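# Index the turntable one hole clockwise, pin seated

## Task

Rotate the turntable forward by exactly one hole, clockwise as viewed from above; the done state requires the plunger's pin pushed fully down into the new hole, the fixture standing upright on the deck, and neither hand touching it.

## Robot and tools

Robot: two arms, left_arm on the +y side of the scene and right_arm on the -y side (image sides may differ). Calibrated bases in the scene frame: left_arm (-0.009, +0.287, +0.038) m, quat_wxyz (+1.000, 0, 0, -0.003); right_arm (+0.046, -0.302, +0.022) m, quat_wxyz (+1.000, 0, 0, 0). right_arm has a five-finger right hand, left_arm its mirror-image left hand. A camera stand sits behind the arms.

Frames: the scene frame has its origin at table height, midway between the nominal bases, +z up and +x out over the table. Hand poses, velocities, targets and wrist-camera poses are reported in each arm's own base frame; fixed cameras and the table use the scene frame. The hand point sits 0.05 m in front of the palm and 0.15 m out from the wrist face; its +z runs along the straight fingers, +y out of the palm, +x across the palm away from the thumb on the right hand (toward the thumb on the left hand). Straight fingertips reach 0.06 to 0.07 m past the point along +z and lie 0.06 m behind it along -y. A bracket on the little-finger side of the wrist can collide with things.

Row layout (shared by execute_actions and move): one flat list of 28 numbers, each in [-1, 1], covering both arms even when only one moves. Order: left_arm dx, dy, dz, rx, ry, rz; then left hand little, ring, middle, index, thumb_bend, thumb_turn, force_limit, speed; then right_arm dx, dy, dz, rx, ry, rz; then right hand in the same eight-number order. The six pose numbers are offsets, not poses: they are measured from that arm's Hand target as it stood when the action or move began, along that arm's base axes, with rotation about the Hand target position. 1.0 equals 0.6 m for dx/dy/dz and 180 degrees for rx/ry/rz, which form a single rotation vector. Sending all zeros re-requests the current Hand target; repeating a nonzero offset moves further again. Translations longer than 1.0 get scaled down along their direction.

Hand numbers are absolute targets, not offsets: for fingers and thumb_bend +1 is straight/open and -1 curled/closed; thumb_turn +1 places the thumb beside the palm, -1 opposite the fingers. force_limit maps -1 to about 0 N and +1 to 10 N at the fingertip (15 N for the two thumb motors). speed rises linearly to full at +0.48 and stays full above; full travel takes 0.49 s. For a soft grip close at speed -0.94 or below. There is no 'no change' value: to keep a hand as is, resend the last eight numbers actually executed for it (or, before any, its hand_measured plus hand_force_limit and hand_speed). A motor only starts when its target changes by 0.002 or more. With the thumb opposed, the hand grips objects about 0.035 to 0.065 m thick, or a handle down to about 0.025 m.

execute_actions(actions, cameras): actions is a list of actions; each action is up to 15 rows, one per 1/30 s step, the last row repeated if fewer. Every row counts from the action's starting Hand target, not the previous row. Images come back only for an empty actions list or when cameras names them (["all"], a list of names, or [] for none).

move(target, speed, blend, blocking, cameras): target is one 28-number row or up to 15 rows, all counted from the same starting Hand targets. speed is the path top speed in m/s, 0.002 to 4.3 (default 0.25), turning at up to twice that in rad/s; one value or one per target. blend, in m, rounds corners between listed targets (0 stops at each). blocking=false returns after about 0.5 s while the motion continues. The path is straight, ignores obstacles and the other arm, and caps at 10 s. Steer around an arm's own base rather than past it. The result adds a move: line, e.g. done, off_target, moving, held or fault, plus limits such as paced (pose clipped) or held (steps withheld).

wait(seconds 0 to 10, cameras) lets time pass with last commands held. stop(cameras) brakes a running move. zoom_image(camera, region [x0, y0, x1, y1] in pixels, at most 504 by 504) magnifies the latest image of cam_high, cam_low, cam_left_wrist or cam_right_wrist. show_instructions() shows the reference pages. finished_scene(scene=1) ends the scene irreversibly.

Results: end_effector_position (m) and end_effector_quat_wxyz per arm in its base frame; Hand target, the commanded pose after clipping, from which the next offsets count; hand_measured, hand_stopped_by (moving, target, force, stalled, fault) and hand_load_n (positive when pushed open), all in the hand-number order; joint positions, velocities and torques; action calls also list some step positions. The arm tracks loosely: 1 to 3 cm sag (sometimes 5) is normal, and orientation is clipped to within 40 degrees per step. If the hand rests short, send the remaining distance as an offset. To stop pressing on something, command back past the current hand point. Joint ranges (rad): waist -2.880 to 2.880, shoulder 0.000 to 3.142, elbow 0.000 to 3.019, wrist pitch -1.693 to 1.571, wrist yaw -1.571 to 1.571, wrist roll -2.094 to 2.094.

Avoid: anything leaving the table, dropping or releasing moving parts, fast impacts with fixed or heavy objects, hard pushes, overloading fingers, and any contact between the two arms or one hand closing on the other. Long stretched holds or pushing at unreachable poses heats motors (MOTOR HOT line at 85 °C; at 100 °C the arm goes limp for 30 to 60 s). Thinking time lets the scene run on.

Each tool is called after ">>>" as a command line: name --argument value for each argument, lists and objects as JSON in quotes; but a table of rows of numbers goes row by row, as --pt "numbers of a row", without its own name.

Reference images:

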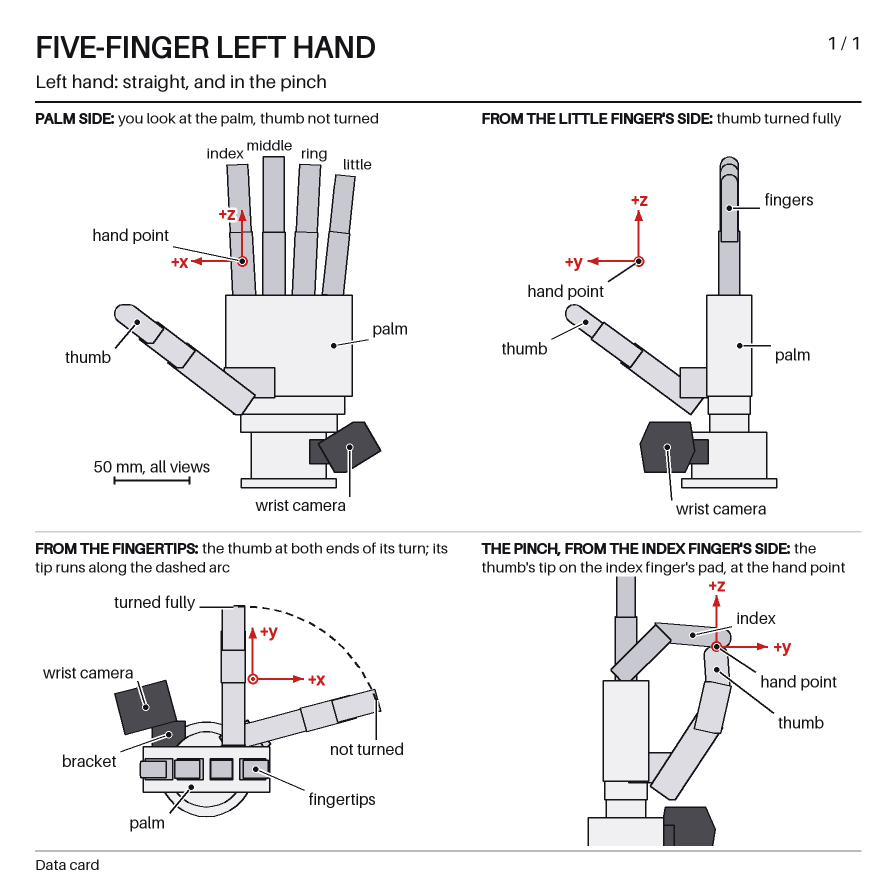

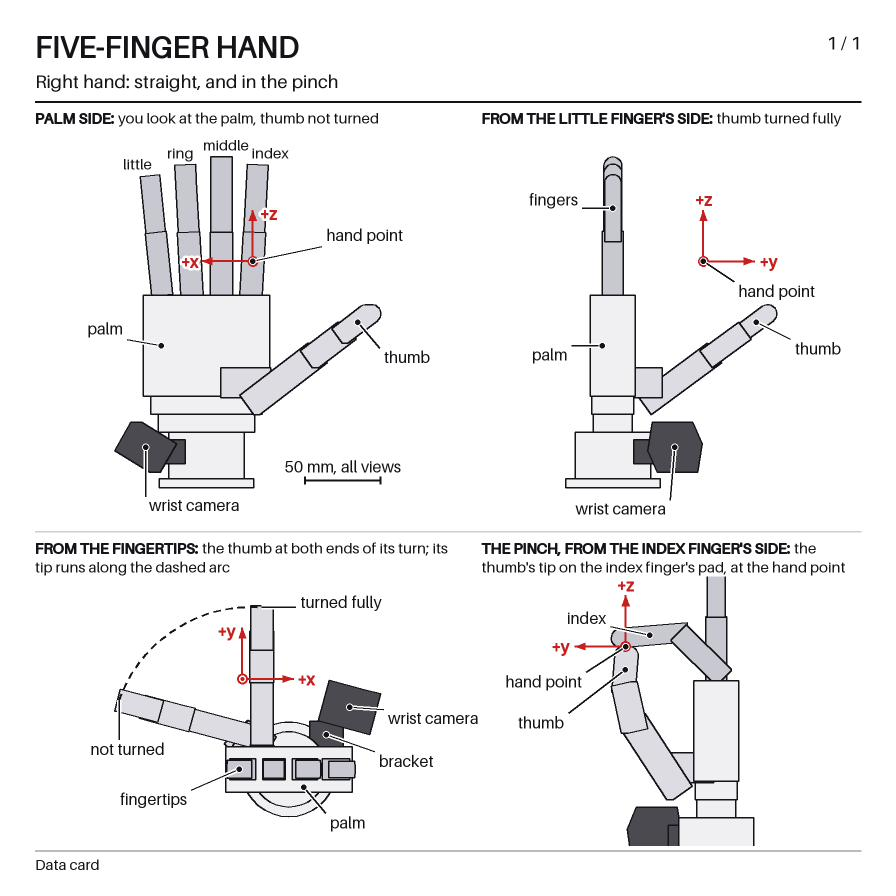

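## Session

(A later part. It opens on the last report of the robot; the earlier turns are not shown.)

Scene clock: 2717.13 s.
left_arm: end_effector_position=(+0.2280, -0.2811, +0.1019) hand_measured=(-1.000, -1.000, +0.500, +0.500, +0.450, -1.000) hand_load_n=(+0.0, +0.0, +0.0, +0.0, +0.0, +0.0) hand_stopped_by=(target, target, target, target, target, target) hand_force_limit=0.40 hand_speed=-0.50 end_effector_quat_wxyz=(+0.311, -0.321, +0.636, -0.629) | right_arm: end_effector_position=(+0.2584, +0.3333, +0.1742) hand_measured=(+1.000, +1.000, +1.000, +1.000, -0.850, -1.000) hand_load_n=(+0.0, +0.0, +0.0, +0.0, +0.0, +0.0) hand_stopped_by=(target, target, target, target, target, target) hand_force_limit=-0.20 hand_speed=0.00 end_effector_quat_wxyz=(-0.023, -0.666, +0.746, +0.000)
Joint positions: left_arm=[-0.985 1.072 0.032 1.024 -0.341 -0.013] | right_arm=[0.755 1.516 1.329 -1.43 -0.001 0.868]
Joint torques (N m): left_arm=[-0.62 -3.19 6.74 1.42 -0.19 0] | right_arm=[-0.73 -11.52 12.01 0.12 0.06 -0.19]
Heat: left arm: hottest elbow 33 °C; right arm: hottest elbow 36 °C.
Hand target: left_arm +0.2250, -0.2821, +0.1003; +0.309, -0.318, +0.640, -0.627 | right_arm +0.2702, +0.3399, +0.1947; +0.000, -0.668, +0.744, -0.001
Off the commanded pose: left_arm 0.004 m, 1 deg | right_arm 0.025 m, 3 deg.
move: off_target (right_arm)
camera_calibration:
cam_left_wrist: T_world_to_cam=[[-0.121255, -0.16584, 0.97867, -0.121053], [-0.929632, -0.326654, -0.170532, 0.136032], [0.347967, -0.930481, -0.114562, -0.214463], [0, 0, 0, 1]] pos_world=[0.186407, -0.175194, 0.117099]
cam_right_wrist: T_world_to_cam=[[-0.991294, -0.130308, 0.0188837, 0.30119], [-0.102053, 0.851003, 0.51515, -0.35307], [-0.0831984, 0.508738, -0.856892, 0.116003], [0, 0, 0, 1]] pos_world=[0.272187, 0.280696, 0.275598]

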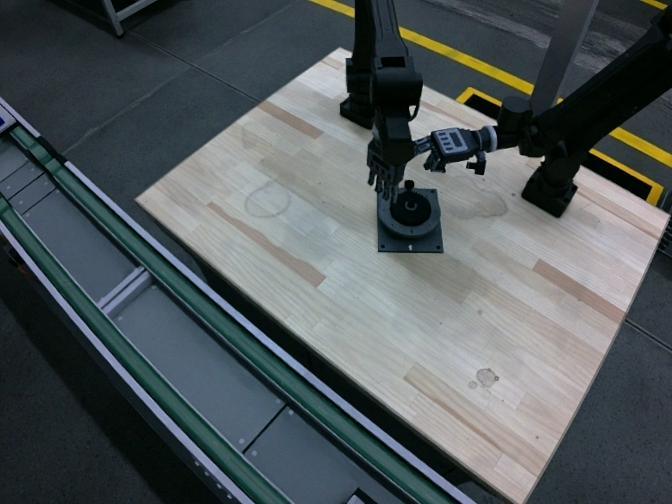

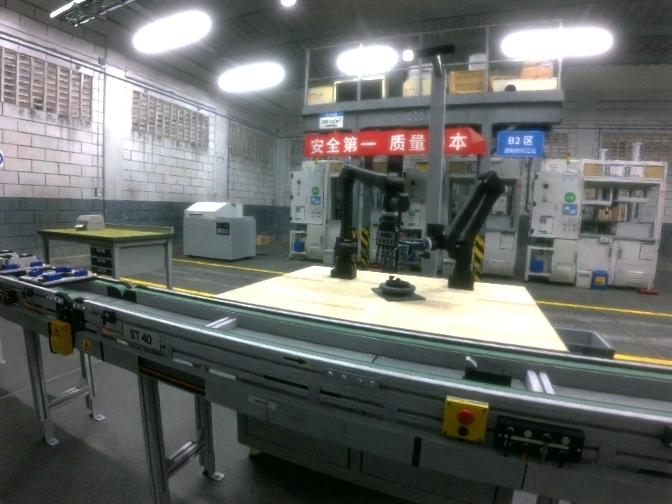

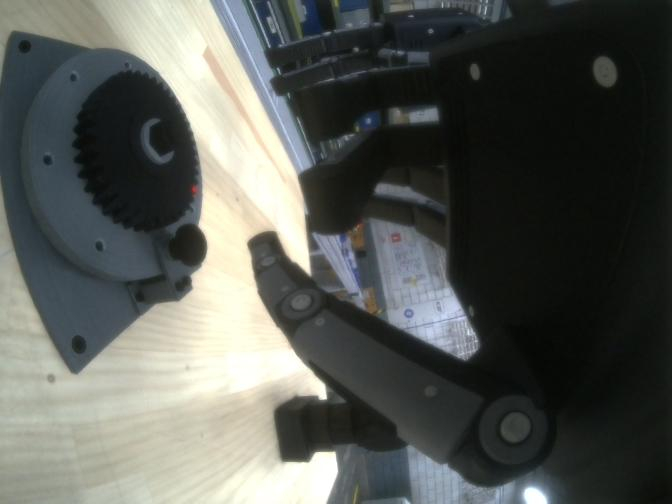

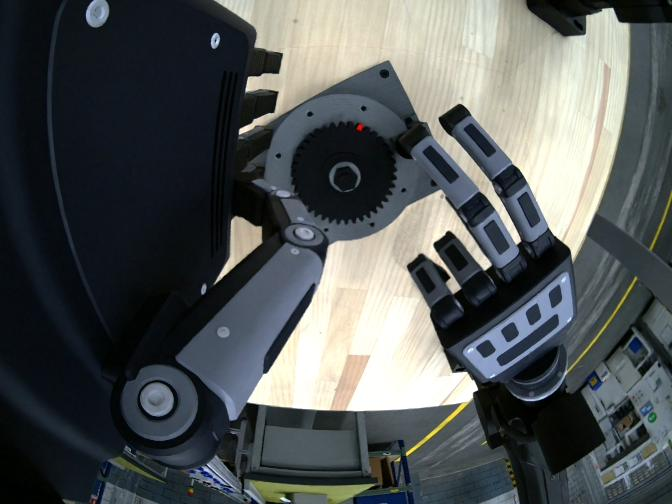

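>>> move --target '[0,0.03,0.08,0,0,0,-1,-1,0.5,0.5,0.45,-1,0.4,-0.5,0.03,-0.06,0.1,0,0,0,1,1,1,1,-0.85,-1,-0.2,0]' --speed 0.15 --cameras '["cam_low","cam_right_wrist","cam_high"]'

>>> zoom_image --camera "cam_low" --region '[370, 260, 410, 300]'

>>> zoom_image --camera "cam_right_wrist" --region '[250, 60, 470, 280]'

Scene clock: 2727.27 s.
left_arm: end_effector_position=(+0.2149, -0.2555, +0.1217) hand_measured=(-1.000, -1.000, +0.500, +0.500, +0.450, -1.000) hand_load_n=(+0.0, +0.0, +0.0, +0.0, +0.0, +0.0) hand_stopped_by=(target, target, target, target, target, target) hand_force_limit=0.40 hand_speed=-0.50 end_effector_quat_wxyz=(+0.304, -0.318, +0.655, -0.614) | right_arm: end_effector_position=(+0.2776, +0.2997, +0.2354) hand_measured=(+1.000, +1.000, +1.000, +1.000, -0.850, -1.000) hand_load_n=(+0.0, +0.0, +0.0, +0.0, +0.0, +0.0) hand_stopped_by=(target, target, target, target, target, target) hand_force_limit=-0.20 hand_speed=0.00 end_effector_quat_wxyz=(-0.021, -0.666, +0.745, +0.000)
Joint positions: left_arm=[-0.942 0.559 0.037 0.459 -0.282 -0.009] | right_arm=[0.668 1.478 1.448 -1.584 0.002 0.78]
Joint torques (N m): left_arm=[0.62 0.62 13.96 1.68 0.01 0] | right_arm=[-1.03 -10.64 12.29 0.09 -0.09 -0.18]
Heat: left arm: hottest elbow 33 °C; right arm: hottest elbow 37 °C.
Hand target: left_arm +0.2250, -0.2641, +0.1484; +0.309, -0.318, +0.640, -0.627 | right_arm +0.2881, +0.3039, +0.2547; +0.000, -0.668, +0.744, -0.001
Off the commanded pose: left_arm 0.030 m, 2 deg | right_arm 0.022 m, 2 deg.
move: off_target (left_arm, right_arm)
camera_calibration:
cam_right_wrist: T_world_to_cam=[[-0.991179, -0.131536, 0.0162289, 0.315714], [-0.104233, 0.84929, 0.517534, -0.353543], [-0.0818574, 0.511277, -0.855509, 0.185797], [0, 0, 0, 1]] pos_world=[0.291287, 0.246795, 0.336798]
Images, in order (width x height): cam_high 672x504, cam_low 672x504, cam_right_wrist 672x504.

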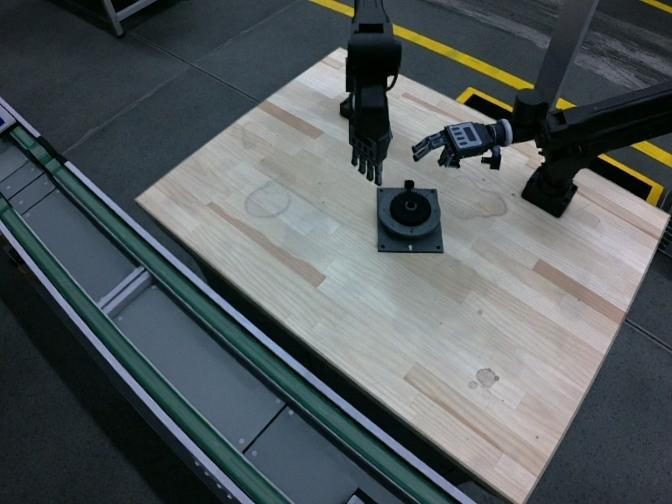

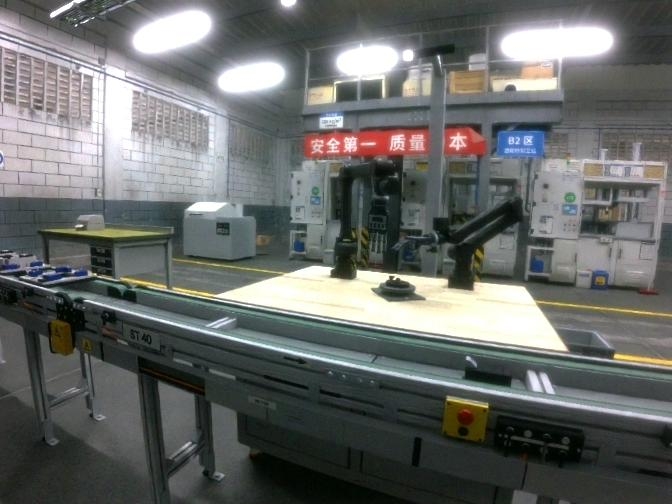

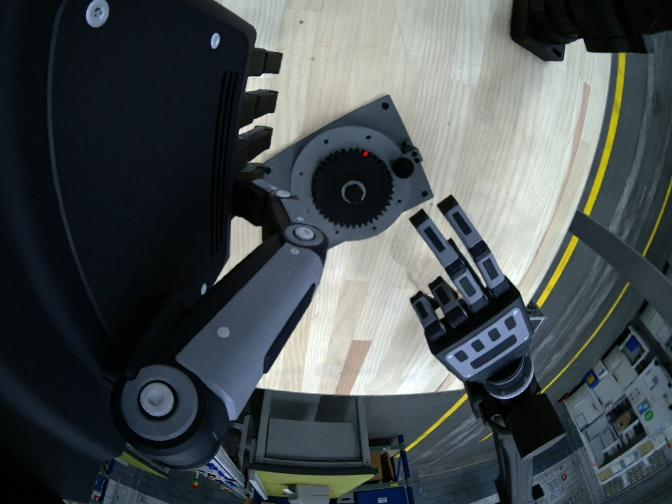

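Scaled by 12.600.

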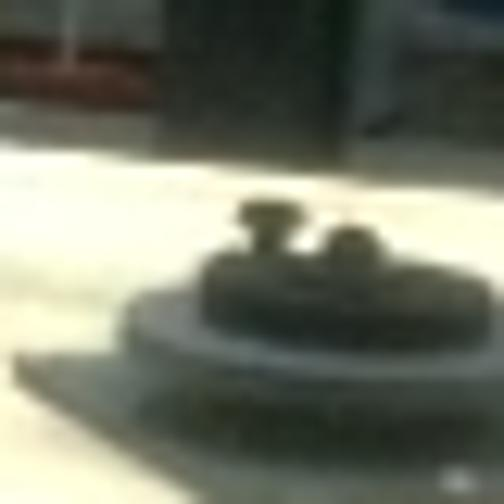

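Scaled by 2.291 from the camera's 672x504 image, which has a finer 960x720 frame.

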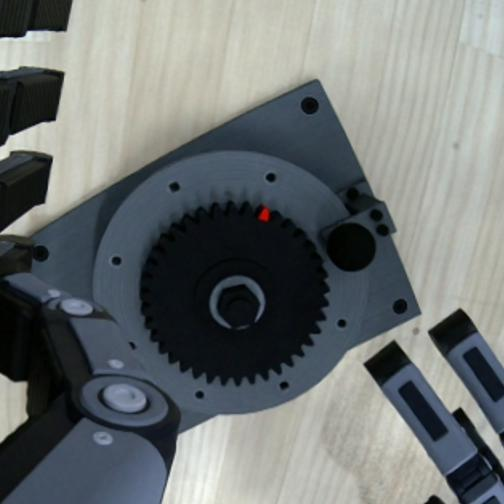

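>>> finished_scene

The scene is finished: the task was done.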